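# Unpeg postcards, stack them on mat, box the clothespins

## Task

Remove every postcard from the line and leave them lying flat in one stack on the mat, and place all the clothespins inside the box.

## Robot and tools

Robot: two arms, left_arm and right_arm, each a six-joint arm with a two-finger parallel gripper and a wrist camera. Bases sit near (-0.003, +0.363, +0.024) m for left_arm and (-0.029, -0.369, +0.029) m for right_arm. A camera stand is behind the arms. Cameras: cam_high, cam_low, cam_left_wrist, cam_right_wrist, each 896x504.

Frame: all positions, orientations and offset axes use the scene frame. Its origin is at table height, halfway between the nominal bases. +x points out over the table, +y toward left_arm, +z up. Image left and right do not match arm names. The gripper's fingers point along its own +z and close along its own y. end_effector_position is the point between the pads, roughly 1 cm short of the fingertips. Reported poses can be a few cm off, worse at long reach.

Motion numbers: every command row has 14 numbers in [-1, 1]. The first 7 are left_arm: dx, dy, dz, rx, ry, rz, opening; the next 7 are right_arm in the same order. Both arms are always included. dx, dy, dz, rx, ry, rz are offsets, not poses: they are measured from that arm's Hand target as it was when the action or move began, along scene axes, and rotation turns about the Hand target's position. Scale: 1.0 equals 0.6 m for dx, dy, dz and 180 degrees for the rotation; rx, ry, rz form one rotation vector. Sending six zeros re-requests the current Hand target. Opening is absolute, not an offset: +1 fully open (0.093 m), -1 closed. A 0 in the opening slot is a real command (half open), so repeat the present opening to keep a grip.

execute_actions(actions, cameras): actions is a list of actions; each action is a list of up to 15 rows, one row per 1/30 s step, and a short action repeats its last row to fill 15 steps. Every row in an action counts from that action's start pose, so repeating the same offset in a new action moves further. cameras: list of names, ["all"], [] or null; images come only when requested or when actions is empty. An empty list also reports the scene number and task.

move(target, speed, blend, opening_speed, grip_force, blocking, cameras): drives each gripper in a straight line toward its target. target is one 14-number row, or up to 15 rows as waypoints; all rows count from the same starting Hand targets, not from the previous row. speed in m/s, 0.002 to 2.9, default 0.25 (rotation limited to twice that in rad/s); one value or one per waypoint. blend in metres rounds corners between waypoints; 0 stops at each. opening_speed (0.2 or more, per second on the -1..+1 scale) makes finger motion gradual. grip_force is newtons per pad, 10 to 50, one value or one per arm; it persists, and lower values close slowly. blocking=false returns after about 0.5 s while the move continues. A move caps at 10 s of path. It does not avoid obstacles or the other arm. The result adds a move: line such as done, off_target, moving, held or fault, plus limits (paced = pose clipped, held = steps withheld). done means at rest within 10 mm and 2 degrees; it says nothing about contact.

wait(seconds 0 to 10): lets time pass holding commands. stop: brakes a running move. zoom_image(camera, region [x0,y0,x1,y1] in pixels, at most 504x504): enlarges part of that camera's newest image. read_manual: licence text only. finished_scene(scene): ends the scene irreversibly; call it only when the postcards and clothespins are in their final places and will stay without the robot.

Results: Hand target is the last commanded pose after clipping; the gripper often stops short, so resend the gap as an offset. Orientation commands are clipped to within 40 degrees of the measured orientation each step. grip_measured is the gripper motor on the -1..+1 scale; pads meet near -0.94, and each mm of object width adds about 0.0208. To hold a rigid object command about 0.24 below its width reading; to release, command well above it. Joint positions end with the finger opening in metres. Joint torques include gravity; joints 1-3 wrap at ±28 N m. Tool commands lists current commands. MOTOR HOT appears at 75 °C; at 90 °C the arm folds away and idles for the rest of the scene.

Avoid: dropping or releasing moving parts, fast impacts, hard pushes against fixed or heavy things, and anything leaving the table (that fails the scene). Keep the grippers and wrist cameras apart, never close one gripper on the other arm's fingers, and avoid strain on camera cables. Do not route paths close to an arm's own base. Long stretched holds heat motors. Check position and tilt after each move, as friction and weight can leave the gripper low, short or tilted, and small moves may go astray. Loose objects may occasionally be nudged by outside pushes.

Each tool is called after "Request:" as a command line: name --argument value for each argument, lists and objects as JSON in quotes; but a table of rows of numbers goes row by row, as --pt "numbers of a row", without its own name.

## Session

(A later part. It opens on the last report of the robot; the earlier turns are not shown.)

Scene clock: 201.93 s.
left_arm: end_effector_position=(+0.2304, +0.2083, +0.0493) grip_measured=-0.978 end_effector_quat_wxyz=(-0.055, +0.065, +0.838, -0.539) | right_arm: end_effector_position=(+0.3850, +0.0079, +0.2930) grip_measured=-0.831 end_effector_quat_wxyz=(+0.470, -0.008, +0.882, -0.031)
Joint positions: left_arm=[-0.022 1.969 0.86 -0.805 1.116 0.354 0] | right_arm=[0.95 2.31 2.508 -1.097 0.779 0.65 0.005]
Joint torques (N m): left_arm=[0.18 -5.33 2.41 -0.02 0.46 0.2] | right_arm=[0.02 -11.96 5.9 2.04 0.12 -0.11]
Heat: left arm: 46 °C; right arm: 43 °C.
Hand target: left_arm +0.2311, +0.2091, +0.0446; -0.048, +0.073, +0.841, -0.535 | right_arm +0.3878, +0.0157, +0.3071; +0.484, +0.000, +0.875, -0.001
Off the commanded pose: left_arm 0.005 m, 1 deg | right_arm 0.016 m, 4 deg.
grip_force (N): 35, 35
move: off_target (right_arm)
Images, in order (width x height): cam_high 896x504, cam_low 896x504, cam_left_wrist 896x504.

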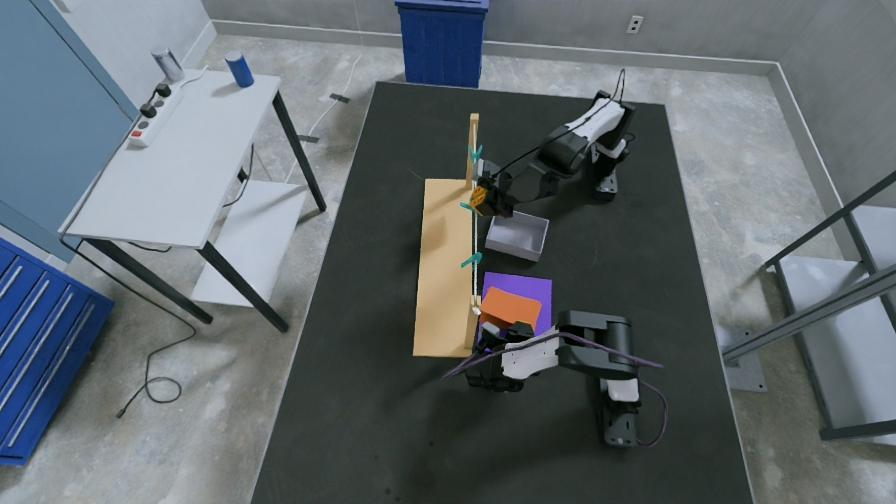

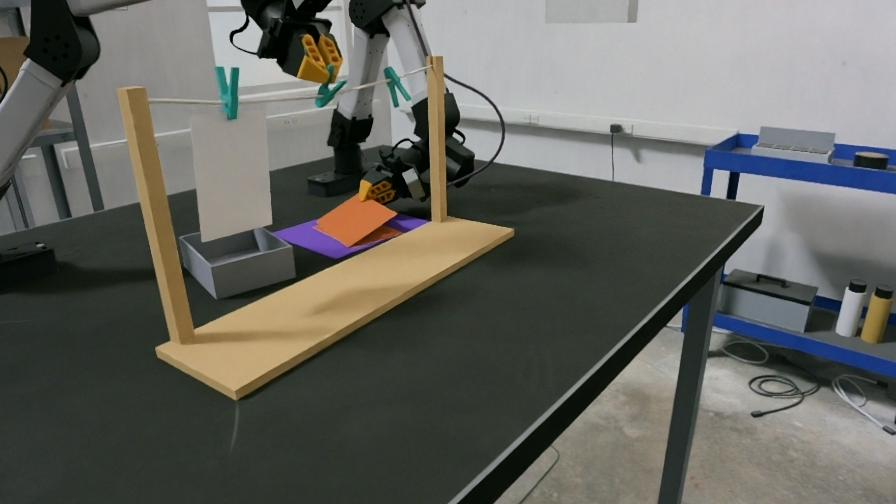

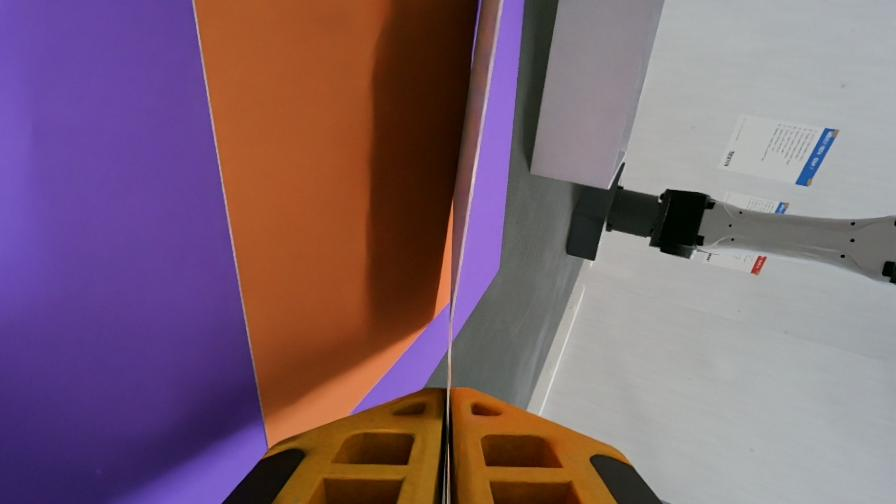

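Request:
move --pt "0 0 -0.008 0 0 0 -1 0 0 0 0 0 0 -1" --pt "0 0 -0.008 0 0 0 -0.73 0 0 0 0 0 0 -1" --pt "0 0 -0.008 0 0 0 -0.54 0 0 0 0 0 0 -1" --speed 0.04 --cameras '["cam_low","cam_left_wrist","cam_high"]'

Request:
zoom_image --camera "cam_high" --region '[456, 190, 606, 370]'

Request:
zoom_image --camera "cam_low" --region '[250, 60, 450, 280]'

Scene clock: 205.93 s.
left_arm: end_effector_position=(+0.2324, +0.2083, +0.0448) grip_measured=-0.543 end_effector_quat_wxyz=(-0.051, +0.068, +0.838, -0.538) | right_arm: end_effector_position=(+0.3850, +0.0079, +0.2930) grip_measured=-0.831 end_effector_quat_wxyz=(+0.470, -0.008, +0.882, -0.031)
Joint positions: left_arm=[-0.022 1.984 0.86 -0.78 1.116 0.354 0.019] | right_arm=[0.95 2.31 2.508 -1.097 0.779 0.65 0.005]
Joint torques (N m): left_arm=[0.12 -5.26 2.11 -0.03 0.47 0.18] | right_arm=[0.05 -12.01 5.9 2.04 0.11 -0.11]
Heat: left arm: 45 °C; right arm: 43 °C.
Hand target: left_arm +0.2311, +0.2091, +0.0398; -0.048, +0.073, +0.841, -0.535 | right_arm +0.3878, +0.0157, +0.3071; +0.484, +0.000, +0.875, -0.001
Off the commanded pose: left_arm 0.005 m, 1 deg | right_arm 0.016 m, 4 deg.
grip_force (N): 35, 35
move: off_target (right_arm)
Images, in order (width x height): cam_high 896x504, cam_low 896x504, cam_left_wrist 896x504.

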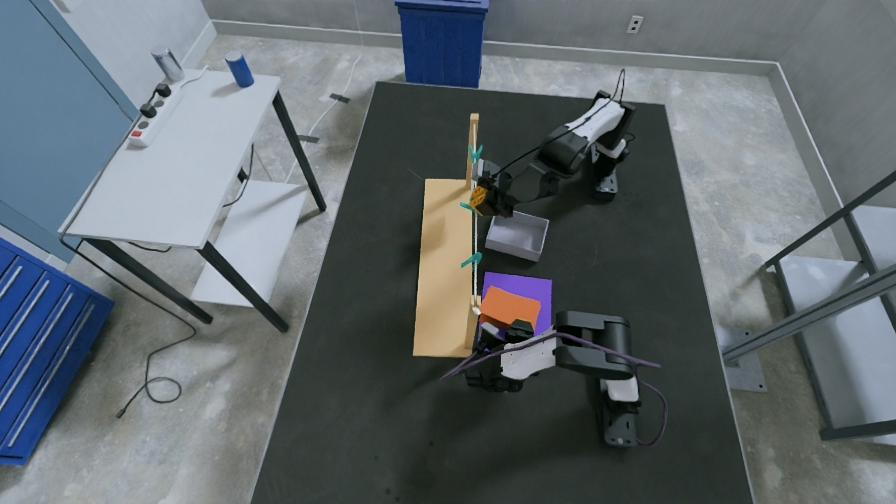

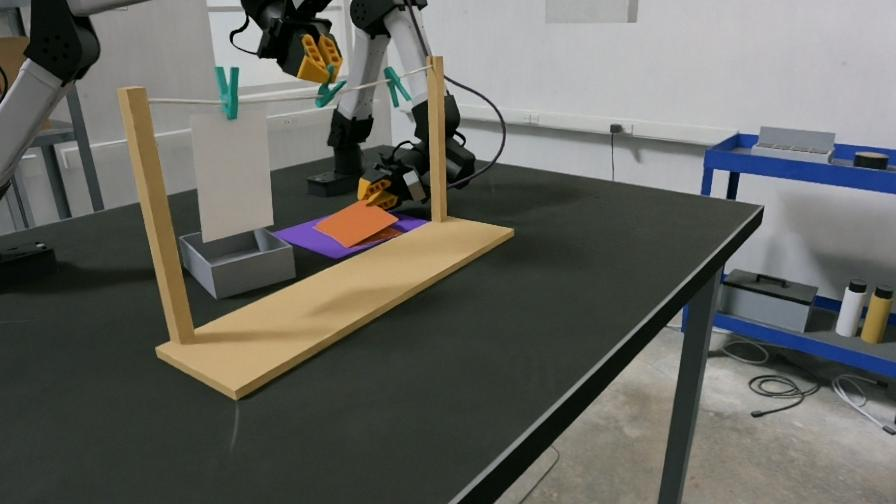

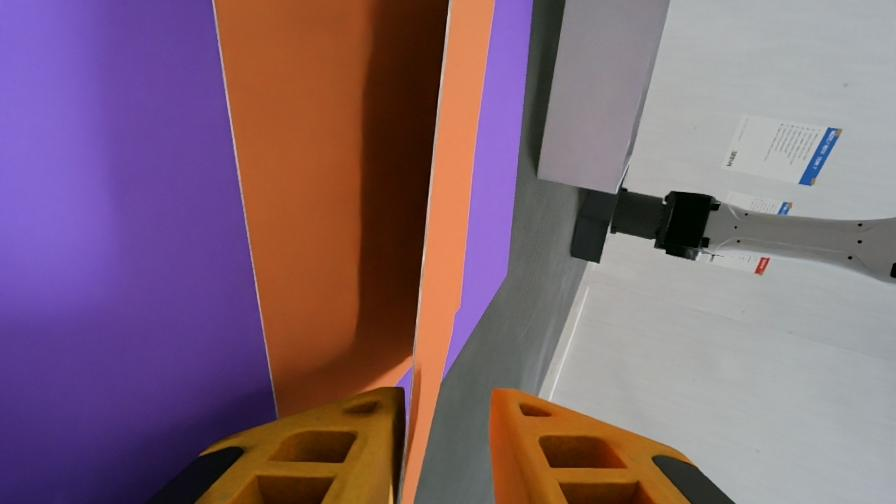

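Scaled by 2.800 from the camera's 896x504 image, which has a finer 1280x720 frame.

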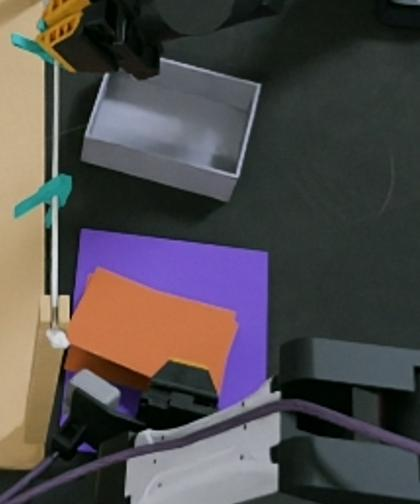

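Scaled by 2.291 from the camera's 896x504 image, which has a finer 1280x720 frame.

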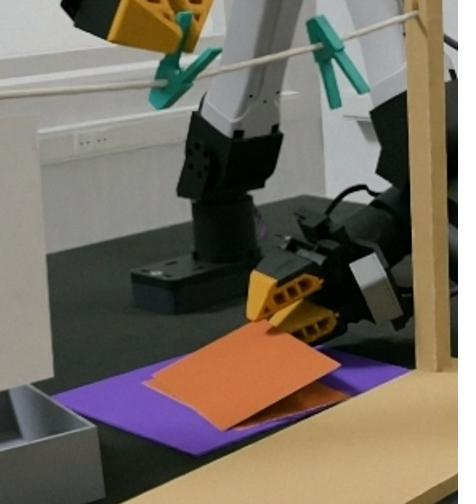

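Request:
execute_actions --actions '[[[-0.03,0.13,0.015,0,0,0,-0.54,0,0,0,0,0,0,-1]]]' --cameras '["cam_high","cam_low","cam_left_wrist"]'

Request:
zoom_image --camera "cam_high" --region '[456, 190, 606, 370]'

Request:
zoom_image --camera "cam_low" --region '[250, 60, 450, 280]'

Scene clock: 207.73 s.
left_arm: end_effector_position=(+0.2118, +0.2873, +0.0460) grip_measured=-0.543 end_effector_quat_wxyz=(-0.041, +0.057, +0.843, -0.534) | right_arm: end_effector_position=(+0.3850, +0.0079, +0.2930) grip_measured=-0.831 end_effector_quat_wxyz=(+0.470, -0.008, +0.882, -0.031)
Joint positions: left_arm=[0.3 2.056 0.906 -1.165 0.952 0.837 0.019] | right_arm=[0.95 2.31 2.508 -1.097 0.779 0.65 0.005]
Joint torques (N m): left_arm=[-1.09 -5.11 4.21 -1.31 0.25 0.41] | right_arm=[0.05 -11.97 5.91 2.03 0.12 -0.11]
Heat: left arm: 45 °C; right arm: 43 °C.
Hand target: left_arm +0.2131, +0.2871, +0.0488; -0.048, +0.073, +0.841, -0.535 | right_arm +0.3878, +0.0157, +0.3071; +0.484, +0.000, +0.875, -0.001
Off the commanded pose: left_arm 0.003 m, 2 deg | right_arm 0.016 m, 4 deg.
grip_force (N): 35, 35
Images, in order (width x height): cam_high 896x504, cam_low 896x504, cam_left_wrist 896x504.

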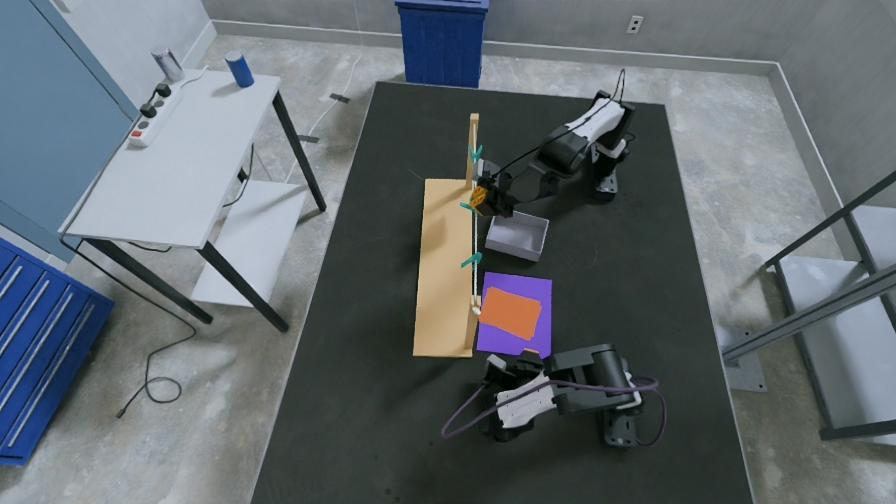

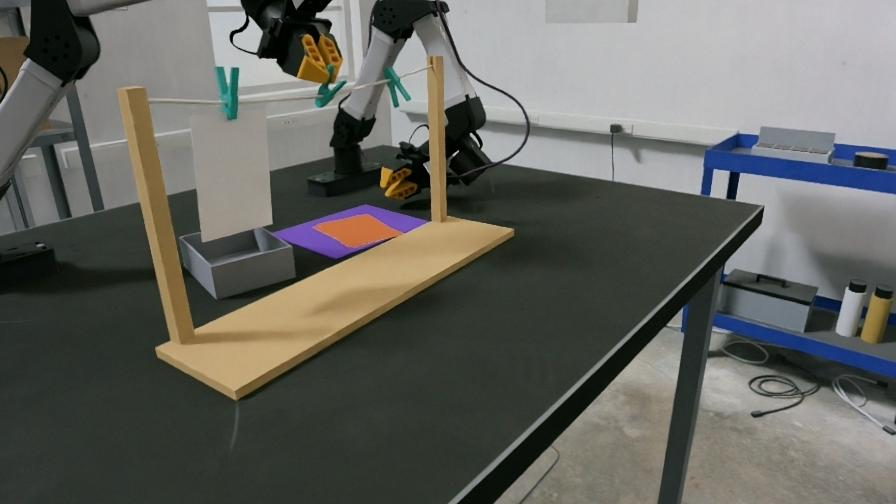

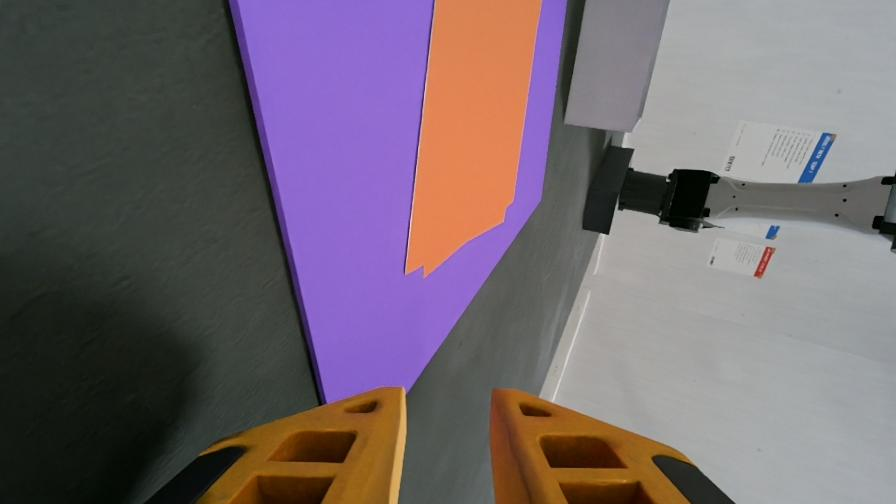

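Scaled by 2.800 from the camera's 896x504 image, which has a finer 1280x720 frame.

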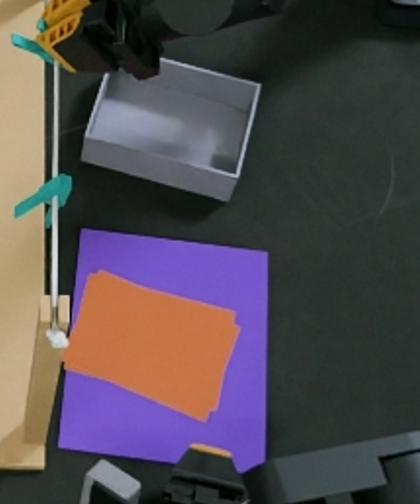

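Scaled by 2.291 from the camera's 896x504 image, which has a finer 1280x720 frame.

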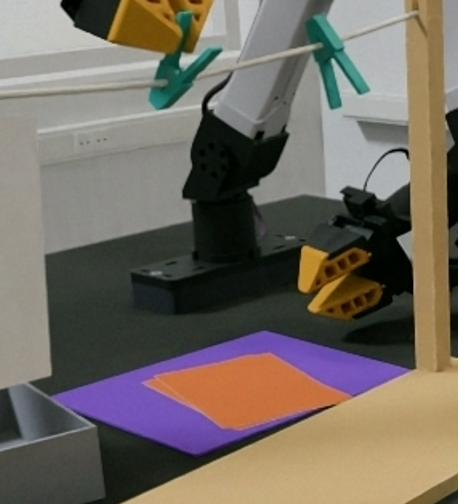

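Request:
move --pt "-0.05 0.0 0.15 0 0 0 -0.54 0 0 0 0 0 0 -0.1" --pt "-0.05 0.0 0.25 0 0 0 0.31 -0.2 -0.03 0.12 0 0 0 0.1" --speed 0.15 --cameras '["cam_low","cam_right_wrist","cam_high"]'

Scene clock: 213.57 s.
left_arm: end_effector_position=(+0.1803, +0.2838, +0.1854) grip_measured=+0.307 end_effector_quat_wxyz=(+0.031, +0.024, +0.881, -0.471) | right_arm: end_effector_position=(+0.2663, +0.0063, +0.3653) grip_measured=+0.098 end_effector_quat_wxyz=(+0.471, -0.021, +0.882, +0.000)
Joint positions: left_arm=[0.322 1.378 0.938 -1.535 0.923 0.586 0.06] | right_arm=[1.174 2.192 2.665 -1.498 0.862 0.872 0.05]
Joint torques (N m): left_arm=[0.17 -4.38 7.43 -0.65 0.6 0] | right_arm=[0.34 -9.35 7.76 1.08 0.71 0.15]
Heat: left arm: 44 °C; right arm: 43 °C.
Hand target: left_arm +0.1831, +0.2871, +0.1988; -0.048, +0.073, +0.841, -0.535 | right_arm +0.2678, -0.0023, +0.3791; +0.484, +0.000, +0.875, -0.001
Off the commanded pose: left_arm 0.014 m, 14 deg | right_arm 0.016 m, 3 deg.
joint sent to its limit (left arm) — joint 4 (wrist pitch), lower limit. The joint targets are off in position and orientation.
grip_force (N): 35, 35
move: off_target (left_arm, right_arm); target 2's new opening was sent with left_arm's hand 0.014 m and 14 deg from that target
Images, in order (width x height): cam_high 896x504, cam_low 896x504, cam_right_wrist 896x504.

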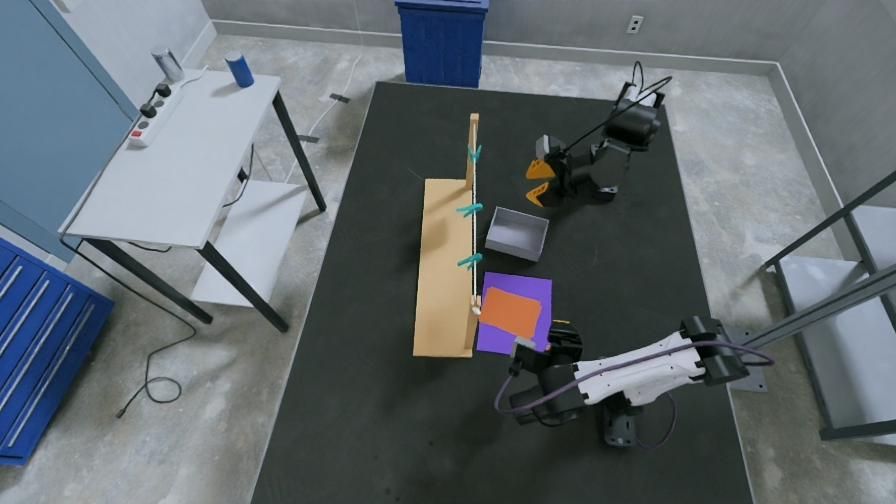

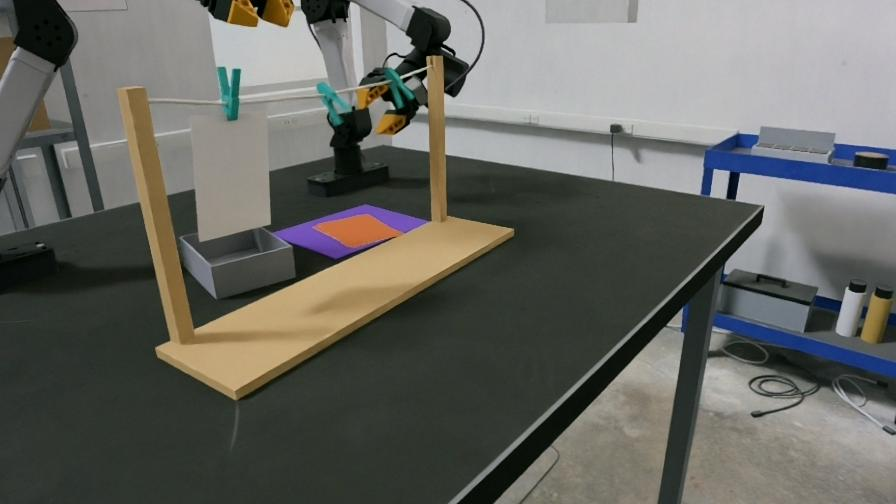

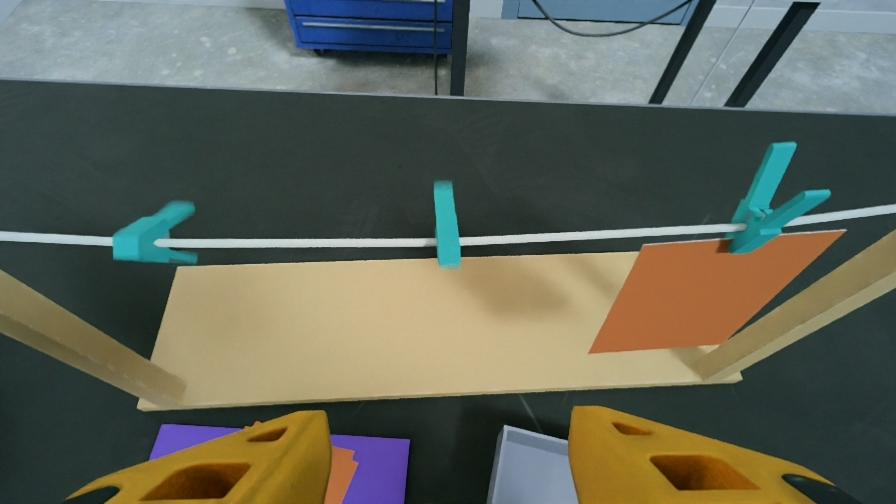

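Request:
move --target '[0,0,0,0,0,0,0.31,0.004,-0.243,-0.11,0,-0.289,0,0.1]' --speed 0.15 --cameras '["cam_right_wrist","cam_high"]'

Scene clock: 218.07 s.
left_arm: end_effector_position=(+0.1803, +0.2838, +0.1854) grip_measured=+0.307 end_effector_quat_wxyz=(+0.031, +0.024, +0.881, -0.471) | right_arm: end_effector_position=(+0.2740, -0.1480, +0.3004) grip_measured=+0.098 end_effector_quat_wxyz=(+0.792, -0.016, +0.610, -0.019)
Joint positions: left_arm=[0.322 1.378 0.938 -1.535 0.923 0.586 0.06] | right_arm=[1.004 1.571 0.525 1.503 0.953 -0.431 0.05]
Joint torques (N m): left_arm=[0.17 -4.37 7.43 -0.66 0.61 0] | right_arm=[-0.28 -4.64 4.25 2.25 -0.49 -0.11]
Heat: left arm: 43 °C; right arm: 43 °C.
Hand target: left_arm +0.1831, +0.2871, +0.1988; -0.048, +0.073, +0.841, -0.535 | right_arm +0.2702, -0.1481, +0.3131; +0.819, +0.000, +0.574, -0.001
Off the commanded pose: left_arm 0.014 m, 14 deg | right_arm 0.013 m, 6 deg.
joint sent to its limit (left arm) — joint 4 (wrist pitch), lower limit. The joint targets are off in position and orientation.
joint sent to its limit (right arm) — joint 4 (wrist pitch), upper limit. The joint targets are off in position and orientation.
grip_force (N): 35, 35
move: off_target (left_arm, right_arm)
Images, in order (width x height): cam_high 896x504, cam_right_wrist 896x504.

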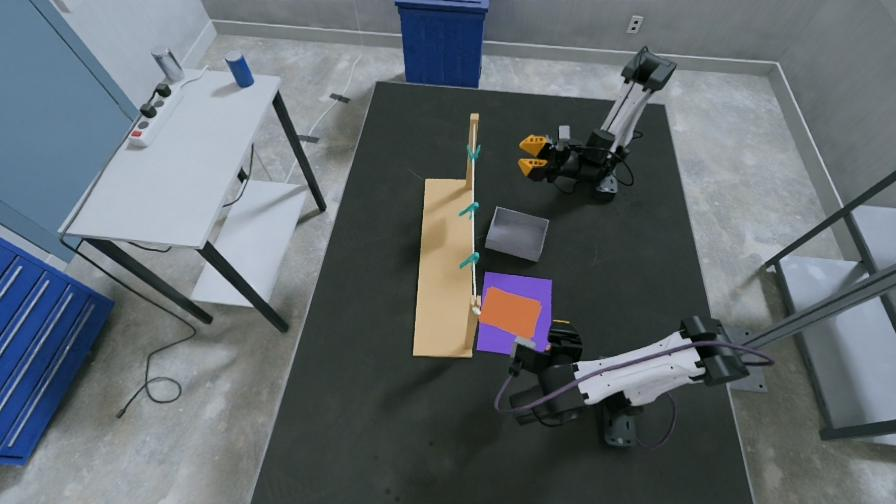

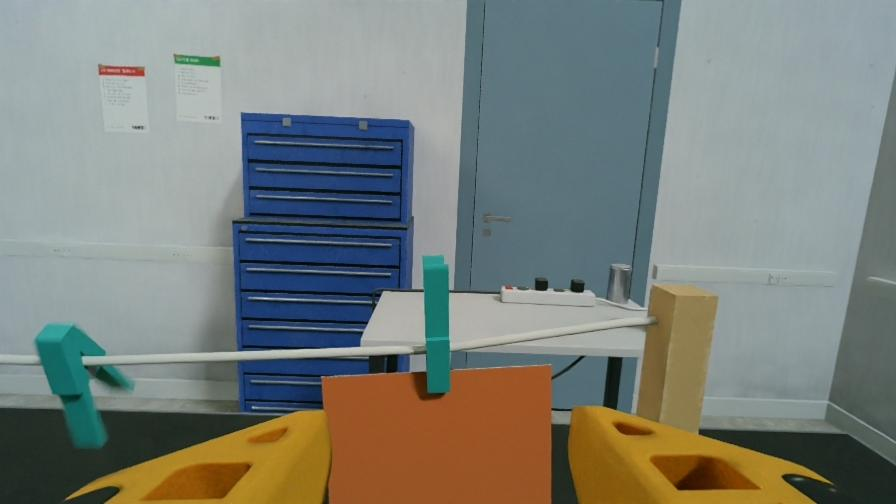

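Request:
move --target '[0,0,0,0,0,0,0.31,0.158,0.007,0.007,0,0.02,0,0.1]' --speed 0.08 --cameras '["cam_right_wrist","cam_low"]'

Scene clock: 220.53 s.
left_arm: end_effector_position=(+0.1803, +0.2838, +0.1854) grip_measured=+0.307 end_effector_quat_wxyz=(+0.031, +0.024, +0.881, -0.471) | right_arm: end_effector_position=(+0.3612, -0.1532, +0.3047) grip_measured=+0.098 end_effector_quat_wxyz=(+0.795, +0.001, +0.606, -0.021)
Joint positions: left_arm=[0.322 1.378 0.938 -1.535 0.923 0.586 0.06] | right_arm=[0.767 1.73 0.749 1.357 0.762 -0.29 0.05]
Joint torques (N m): left_arm=[0.21 -4.42 7.43 -0.66 0.61 0.02] | right_arm=[-0.13 -6.41 8.21 1.44 -0.4 0.17]
Heat: left arm: 43 °C; right arm: 43 °C.
Hand target: left_arm +0.1831, +0.2871, +0.1988; -0.048, +0.073, +0.841, -0.535 | right_arm +0.3650, -0.1439, +0.3173; +0.801, +0.000, +0.599, -0.001
Off the commanded pose: left_arm 0.014 m, 14 deg | right_arm 0.016 m, 3 deg.
joint sent to its limit (left arm) — joint 4 (wrist pitch), lower limit. The joint targets are off in position and orientation.
grip_force (N): 35, 35
move: off_target (left_arm, right_arm)
Images, in order (width x height): cam_low 896x504, cam_right_wrist 896x504.

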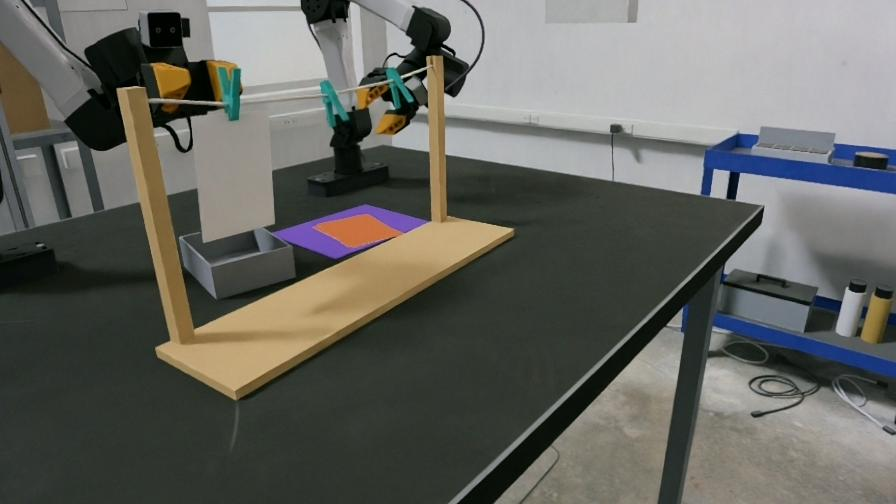

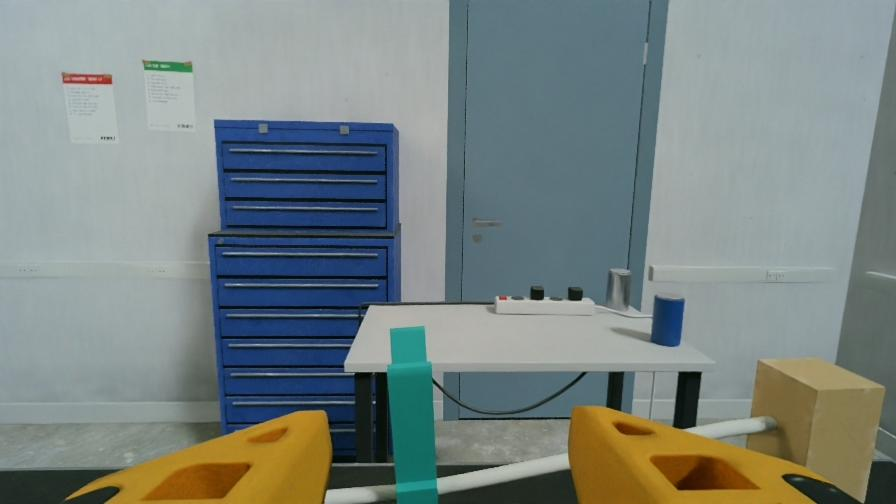

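Request:
move --target '[0,0,0,0,0,0,0.31,0.008,0.02,0.03,0,0.0,0,0.1]' --speed 0.05 --cameras '["cam_right_wrist","cam_low"]'

Scene clock: 222.10 s.
left_arm: end_effector_position=(+0.1803, +0.2838, +0.1854) grip_measured=+0.307 end_effector_quat_wxyz=(+0.031, +0.024, +0.881, -0.471) | right_arm: end_effector_position=(+0.3684, -0.1397, +0.3210) grip_measured=+0.098 end_effector_quat_wxyz=(+0.795, -0.001, +0.606, -0.017)
Joint positions: left_arm=[0.322 1.378 0.938 -1.535 0.923 0.586 0.06] | right_arm=[0.778 1.73 0.831 1.276 0.762 -0.29 0.05]
Joint torques (N m): left_arm=[0.23 -4.38 7.41 -0.66 0.61 0] | right_arm=[0.66 -7.06 8.47 1.45 -0.25 0.08]
Heat: left arm: 43 °C; right arm: 43 °C.
Hand target: left_arm +0.1831, +0.2871, +0.1988; -0.048, +0.073, +0.841, -0.535 | right_arm +0.3698, -0.1319, +0.3353; +0.801, +0.000, +0.599, -0.001
Off the commanded pose: left_arm 0.014 m, 14 deg | right_arm 0.016 m, 2 deg.
joint sent to its limit (left arm) — joint 4 (wrist pitch), lower limit. The joint targets are off in position and orientation.
grip_force (N): 35, 35
move: off_target (left_arm, right_arm)
Images, in order (width x height): cam_low 896x504, cam_right_wrist 896x504.

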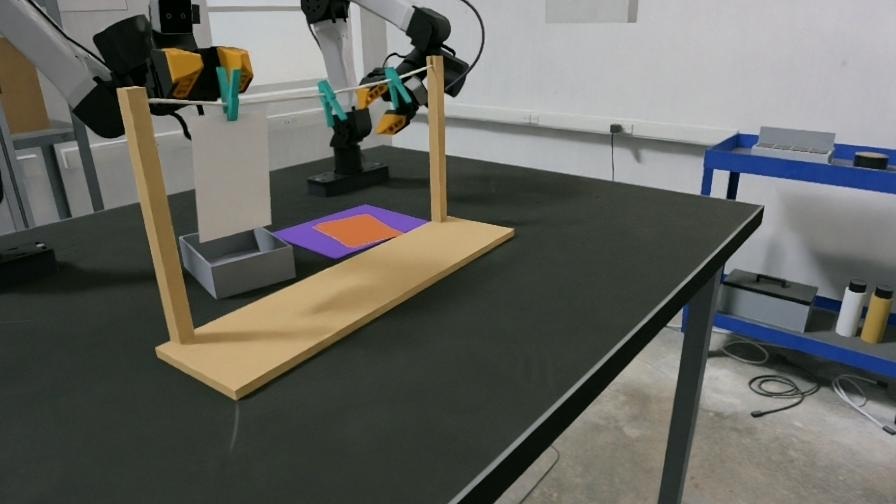

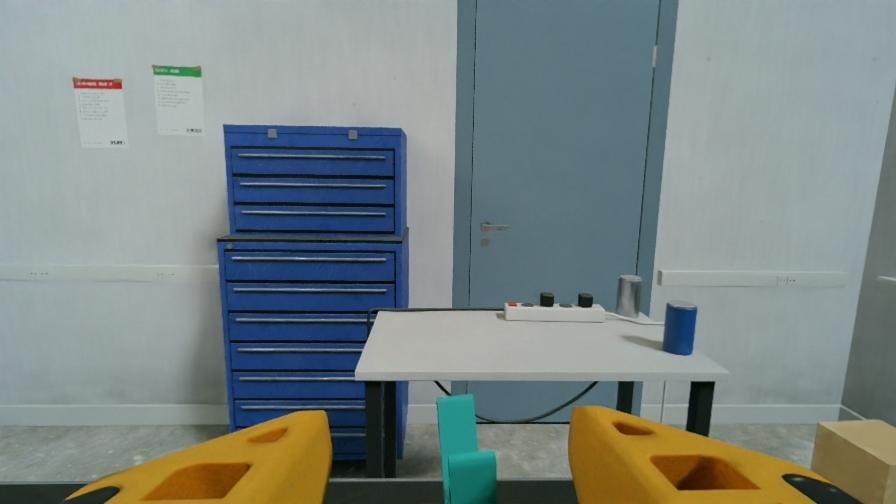

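Request:
move --pt "0 0 0 0 0 0 0.31 0.0 -0.008 -0.02 0 0.0 0 0.1" --pt "0 0 0 0 0 0 0.31 0.0 -0.008 -0.02 0 0.0 0 -1" --speed 0.05 --cameras '["cam_right_wrist","cam_low"]'

Scene clock: 226.40 s.
left_arm: end_effector_position=(+0.1803, +0.2838, +0.1854) grip_measured=+0.307 end_effector_quat_wxyz=(+0.031, +0.024, +0.881, -0.471) | right_arm: end_effector_position=(+0.3699, -0.1382, +0.3158) grip_measured=-0.978 end_effector_quat_wxyz=(+0.793, -0.005, +0.609, -0.019)
Joint positions: left_arm=[0.322 1.378 0.938 -1.535 0.923 0.586 0.06] | right_arm=[0.778 1.743 0.831 1.276 0.762 -0.29 0]
Joint torques (N m): left_arm=[0.23 -4.42 7.42 -0.66 0.61 0] | right_arm=[-0.17 -6.78 5.41 1.92 -0.33 0.15]
Heat: left arm: 44 °C; right arm: 42 °C.
Hand target: left_arm +0.1831, +0.2871, +0.1988; -0.048, +0.073, +0.841, -0.535 | right_arm +0.3698, -0.1367, +0.3233; +0.801, +0.000, +0.599, -0.001
Off the commanded pose: left_arm 0.014 m, 14 deg | right_arm 0.008 m, 3 deg.
joint sent to its limit (left arm) — joint 4 (wrist pitch), lower limit. The joint targets are off in position and orientation.
grip_force (N): 35, 35
move: off_target (left_arm, right_arm); target 2's new opening was sent with right_arm's hand 0.008 m and 3 deg from that target
Images, in order (width x height): cam_low 896x504, cam_right_wrist 896x504.

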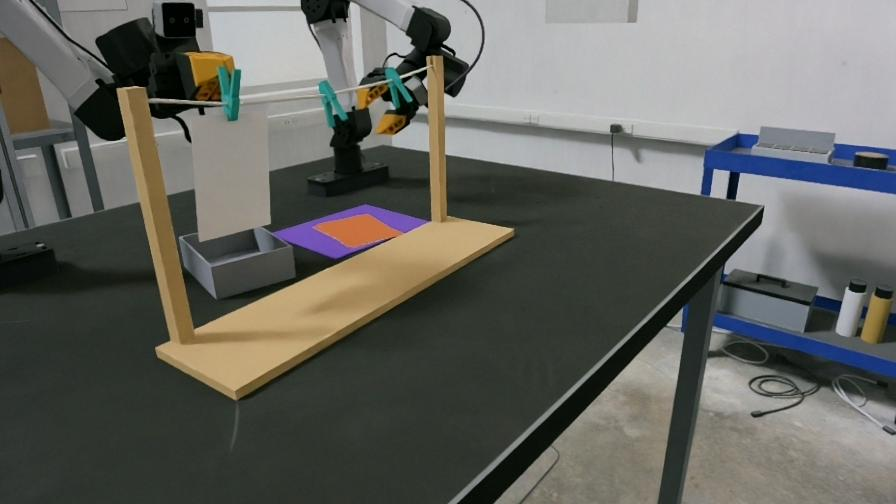

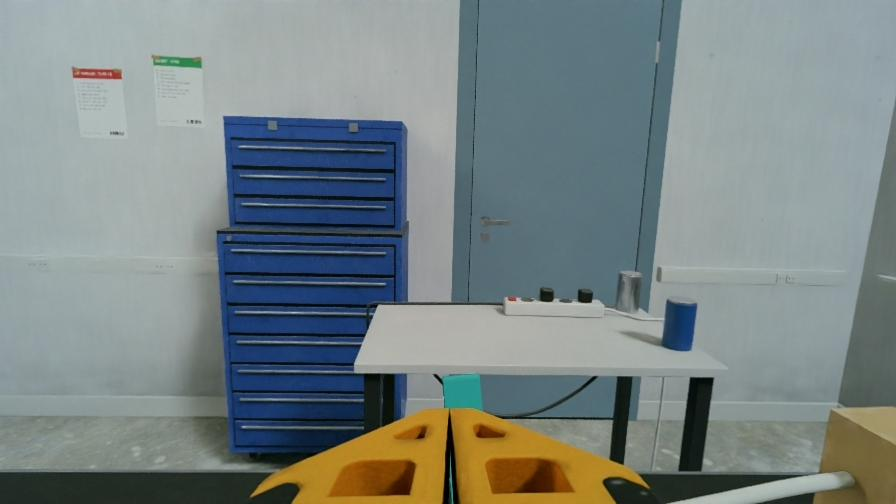

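Request:
move --pt "0 0 0 0 0 0 0.31 0.0 0.0 0.0 0 0.0 0 0.1" --pt "0 0 0 0 0 0 0.31 -0.003 -0.004 -0.028 0 0.0 0 0.1" --speed 0.05 --cameras '["cam_right_wrist","cam_low"]'

Scene clock: 228.73 s.
left_arm: end_effector_position=(+0.1803, +0.2838, +0.1854) grip_measured=+0.307 end_effector_quat_wxyz=(+0.031, +0.024, +0.881, -0.471) | right_arm: end_effector_position=(+0.3706, -0.1374, +0.2940) grip_measured=+0.098 end_effector_quat_wxyz=(+0.784, -0.016, +0.620, -0.027)
Joint positions: left_arm=[0.322 1.378 0.938 -1.535 0.923 0.586 0.06] | right_arm=[0.778 1.778 0.801 1.302 0.762 -0.289 0.05]
Joint torques (N m): left_arm=[0.24 -4.37 7.41 -0.67 0.6 0.01] | right_arm=[-0.27 -6.9 4.3 2.44 -0.33 0.17]
Heat: left arm: 44 °C; right arm: 42 °C.
Hand target: left_arm +0.1831, +0.2871, +0.1988; -0.048, +0.073, +0.841, -0.535 | right_arm +0.3680, -0.1391, +0.3065; +0.801, +0.000, +0.599, -0.001
Off the commanded pose: left_arm 0.014 m, 14 deg | right_arm 0.013 m, 5 deg.
joint sent to its limit (left arm) — joint 4 (wrist pitch), lower limit. The joint targets are off in position and orientation.
grip_force (N): 35, 35
move: off_target (left_arm, right_arm)
Images, in order (width x height): cam_low 896x504, cam_right_wrist 896x504.

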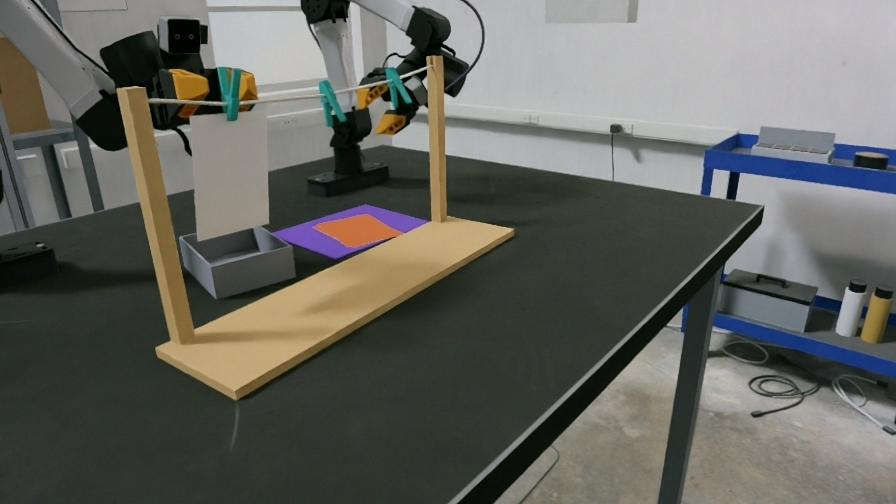

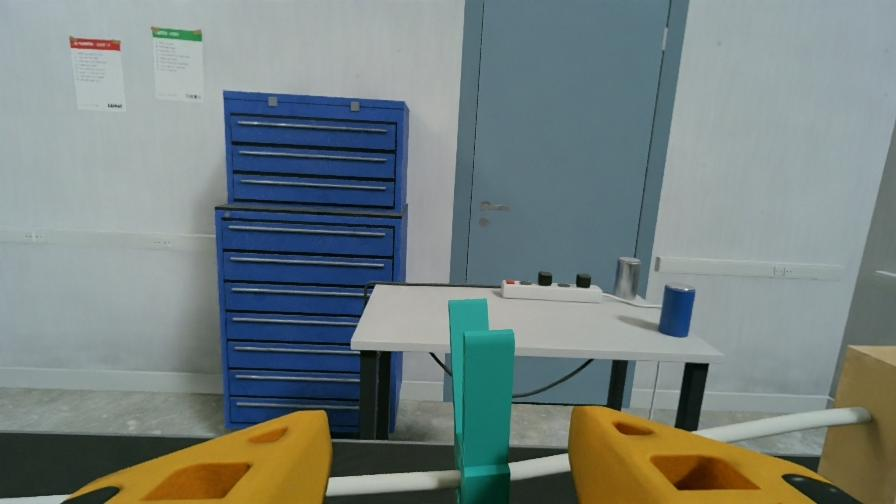

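Request:
move --target '[0,0,0,0,0,0,0.31,0.015,-0.012,0.024,0,0.0,0,0.1]' --speed 0.05 --cameras '["cam_right_wrist"]'

Scene clock: 230.63 s.
left_arm: end_effector_position=(+0.1803, +0.2838, +0.1854) grip_measured=+0.307 end_effector_quat_wxyz=(+0.031, +0.024, +0.881, -0.471) | right_arm: end_effector_position=(+0.3798, -0.1494, +0.2951) grip_measured=+0.098 end_effector_quat_wxyz=(+0.786, -0.010, +0.618, -0.029)
Joint positions: left_arm=[0.322 1.378 0.938 -1.535 0.923 0.586 0.06] | right_arm=[0.737 1.778 0.801 1.302 0.733 -0.275 0.05]
Joint torques (N m): left_arm=[0.2 -4.4 7.45 -0.66 0.6 0] | right_arm=[-0.21 -9.87 6.83 1.73 -0.36 0.17]
Heat: left arm: 44 °C; right arm: 42 °C.
Hand target: left_arm +0.1831, +0.2871, +0.1988; -0.048, +0.073, +0.841, -0.535 | right_arm +0.3770, -0.1463, +0.3209; +0.801, +0.000, +0.599, -0.001
Off the commanded pose: left_arm 0.014 m, 14 deg | right_arm 0.026 m, 4 deg.
joint sent to its limit (left arm) — joint 4 (wrist pitch), lower limit. The joint targets are off in position and orientation.
grip_force (N): 35, 35
move: off_target (left_arm, right_arm)
Images, in order (width x height): cam_right_wrist 896x504.

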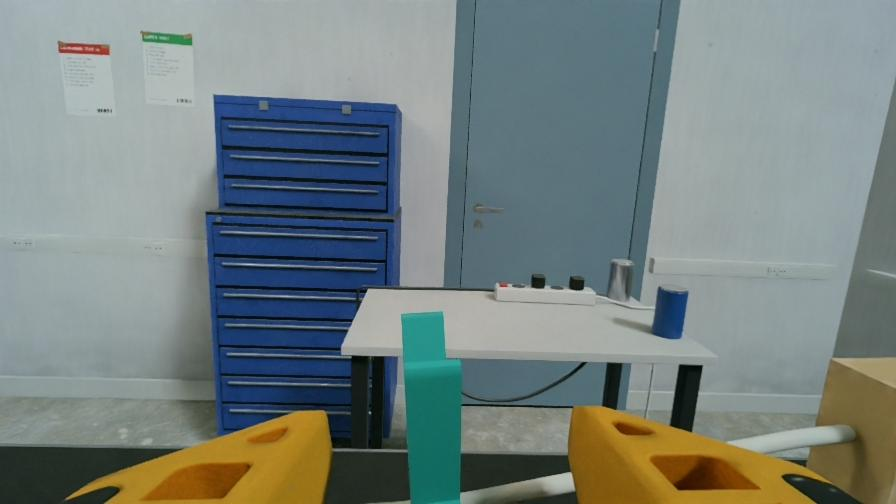

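Request:
move --target '[0,0,0,0,0,0,0.31,0,0.004,0,0,0.0,0,-1]' --speed 0.05 --cameras '["cam_right_wrist","cam_low"]'

Scene clock: 233.73 s.
left_arm: end_effector_position=(+0.1803, +0.2838, +0.1854) grip_measured=+0.307 end_effector_quat_wxyz=(+0.031, +0.024, +0.881, -0.471) | right_arm: end_effector_position=(+0.3778, -0.1454, +0.2951) grip_measured=-0.830 end_effector_quat_wxyz=(+0.786, -0.013, +0.617, -0.025)
Joint positions: left_arm=[0.322 1.378 0.938 -1.535 0.923 0.586 0.06] | right_arm=[0.746 1.778 0.801 1.302 0.732 -0.275 0.005]
Joint torques (N m): left_arm=[0.25 -4.4 7.45 -0.65 0.61 0] | right_arm=[0.17 -9.47 7.42 1.74 -0.29 0.15]
Heat: left arm: 44 °C; right arm: 42 °C.
Hand target: left_arm +0.1831, +0.2871, +0.1988; -0.048, +0.073, +0.841, -0.535 | right_arm +0.3770, -0.1439, +0.3209; +0.801, +0.000, +0.599, -0.001
Off the commanded pose: left_arm 0.014 m, 14 deg | right_arm 0.026 m, 4 deg.
joint sent to its limit (left arm) — joint 4 (wrist pitch), lower limit. The joint targets are off in position and orientation.
grip_force (N): 35, 35
move: off_target (left_arm, right_arm)
Images, in order (width x height): cam_low 896x504, cam_right_wrist 896x504.

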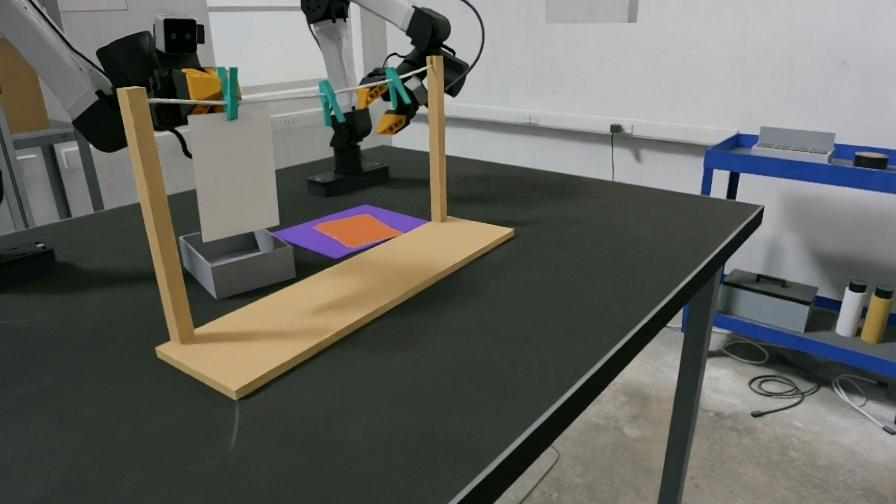

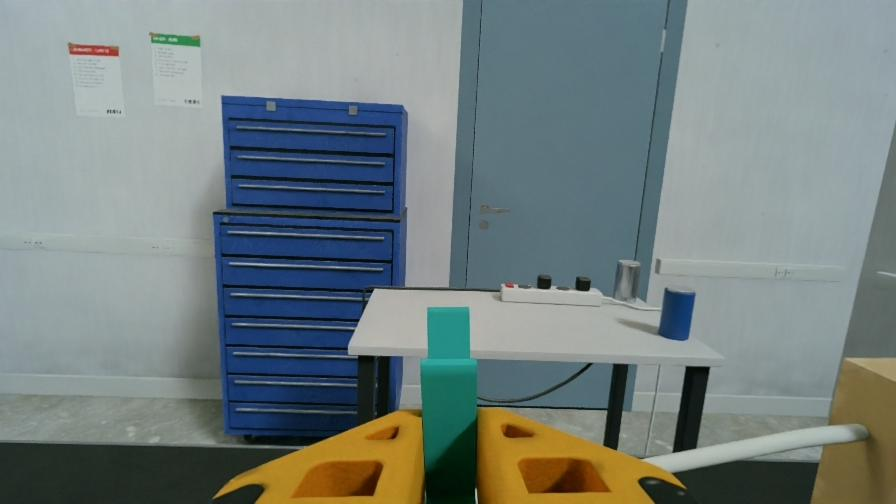

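Request:
move --pt "0 0 0 0 0 0 0.31 0.016 0.0 -0.003 0 0.125 0 -1" --pt "0 0 0 0 0 0 0.31 0.031 0.0 -0.0127 0 0.25 0 -1" --speed 0.05 --blend '[0.01,0]' --cameras '["cam_right_wrist","cam_low","cam_high"]'

Scene clock: 242.57 s.
left_arm: end_effector_position=(+0.1803, +0.2838, +0.1854) grip_measured=+0.307 end_effector_quat_wxyz=(+0.031, +0.024, +0.881, -0.471) | right_arm: end_effector_position=(+0.3951, -0.1457, +0.2984) grip_measured=-0.833 end_effector_quat_wxyz=(+0.508, -0.009, +0.861, -0.017)
Joint positions: left_arm=[0.322 1.378 0.938 -1.535 0.923 0.586 0.06] | right_arm=[0.684 1.669 1.5 -0.461 0.606 0.349 0.005]
Joint torques (N m): left_arm=[0.23 -4.4 7.42 -0.66 0.62 0] | right_arm=[-0.25 -7.21 10.17 1.58 -0.04 0.16]
Heat: left arm: 45 °C; right arm: 42 °C.
Hand target: left_arm +0.1831, +0.2871, +0.1988; -0.048, +0.073, +0.841, -0.535 | right_arm +0.3956, -0.1439, +0.3133; +0.510, +0.000, +0.860, -0.001
Off the commanded pose: left_arm 0.014 m, 14 deg | right_arm 0.015 m, 2 deg.
joint sent to its limit (left arm) — joint 4 (wrist pitch), lower limit. The joint targets are off in position and orientation.
grip_force (N): 35, 35
move: off_target (left_arm, right_arm)
Images, in order (width x height): cam_high 896x504, cam_low 896x504, cam_right_wrist 896x504.

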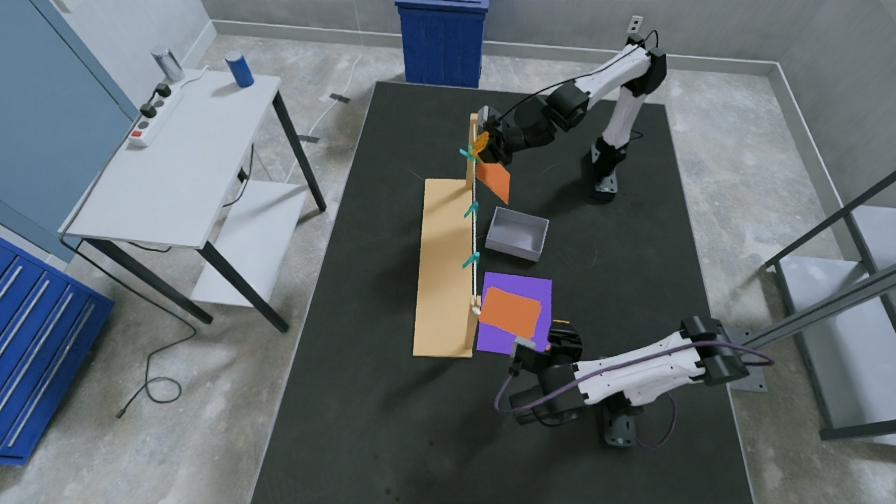

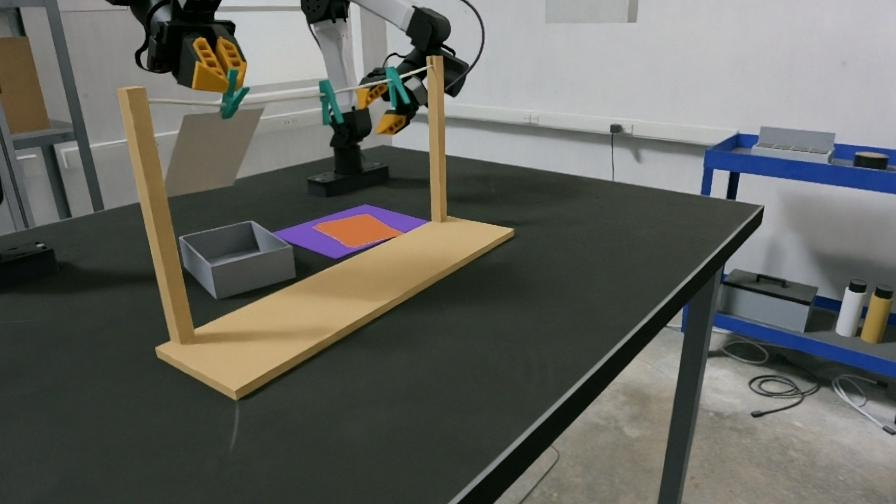

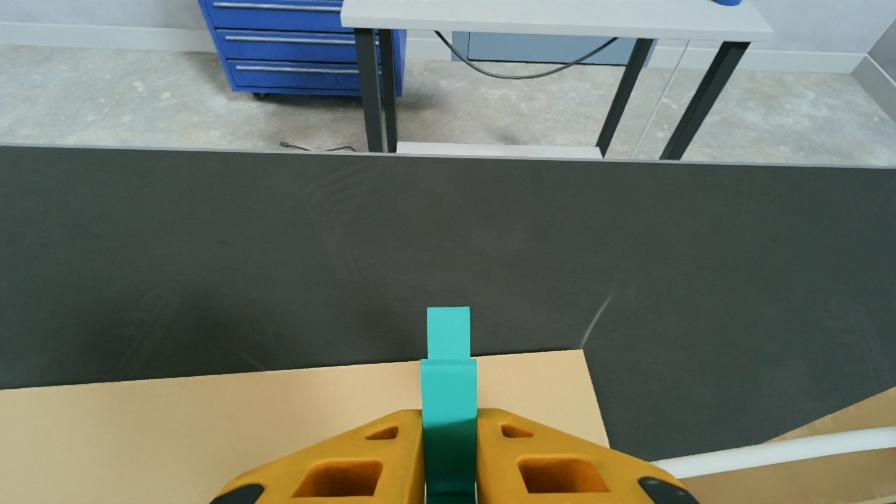

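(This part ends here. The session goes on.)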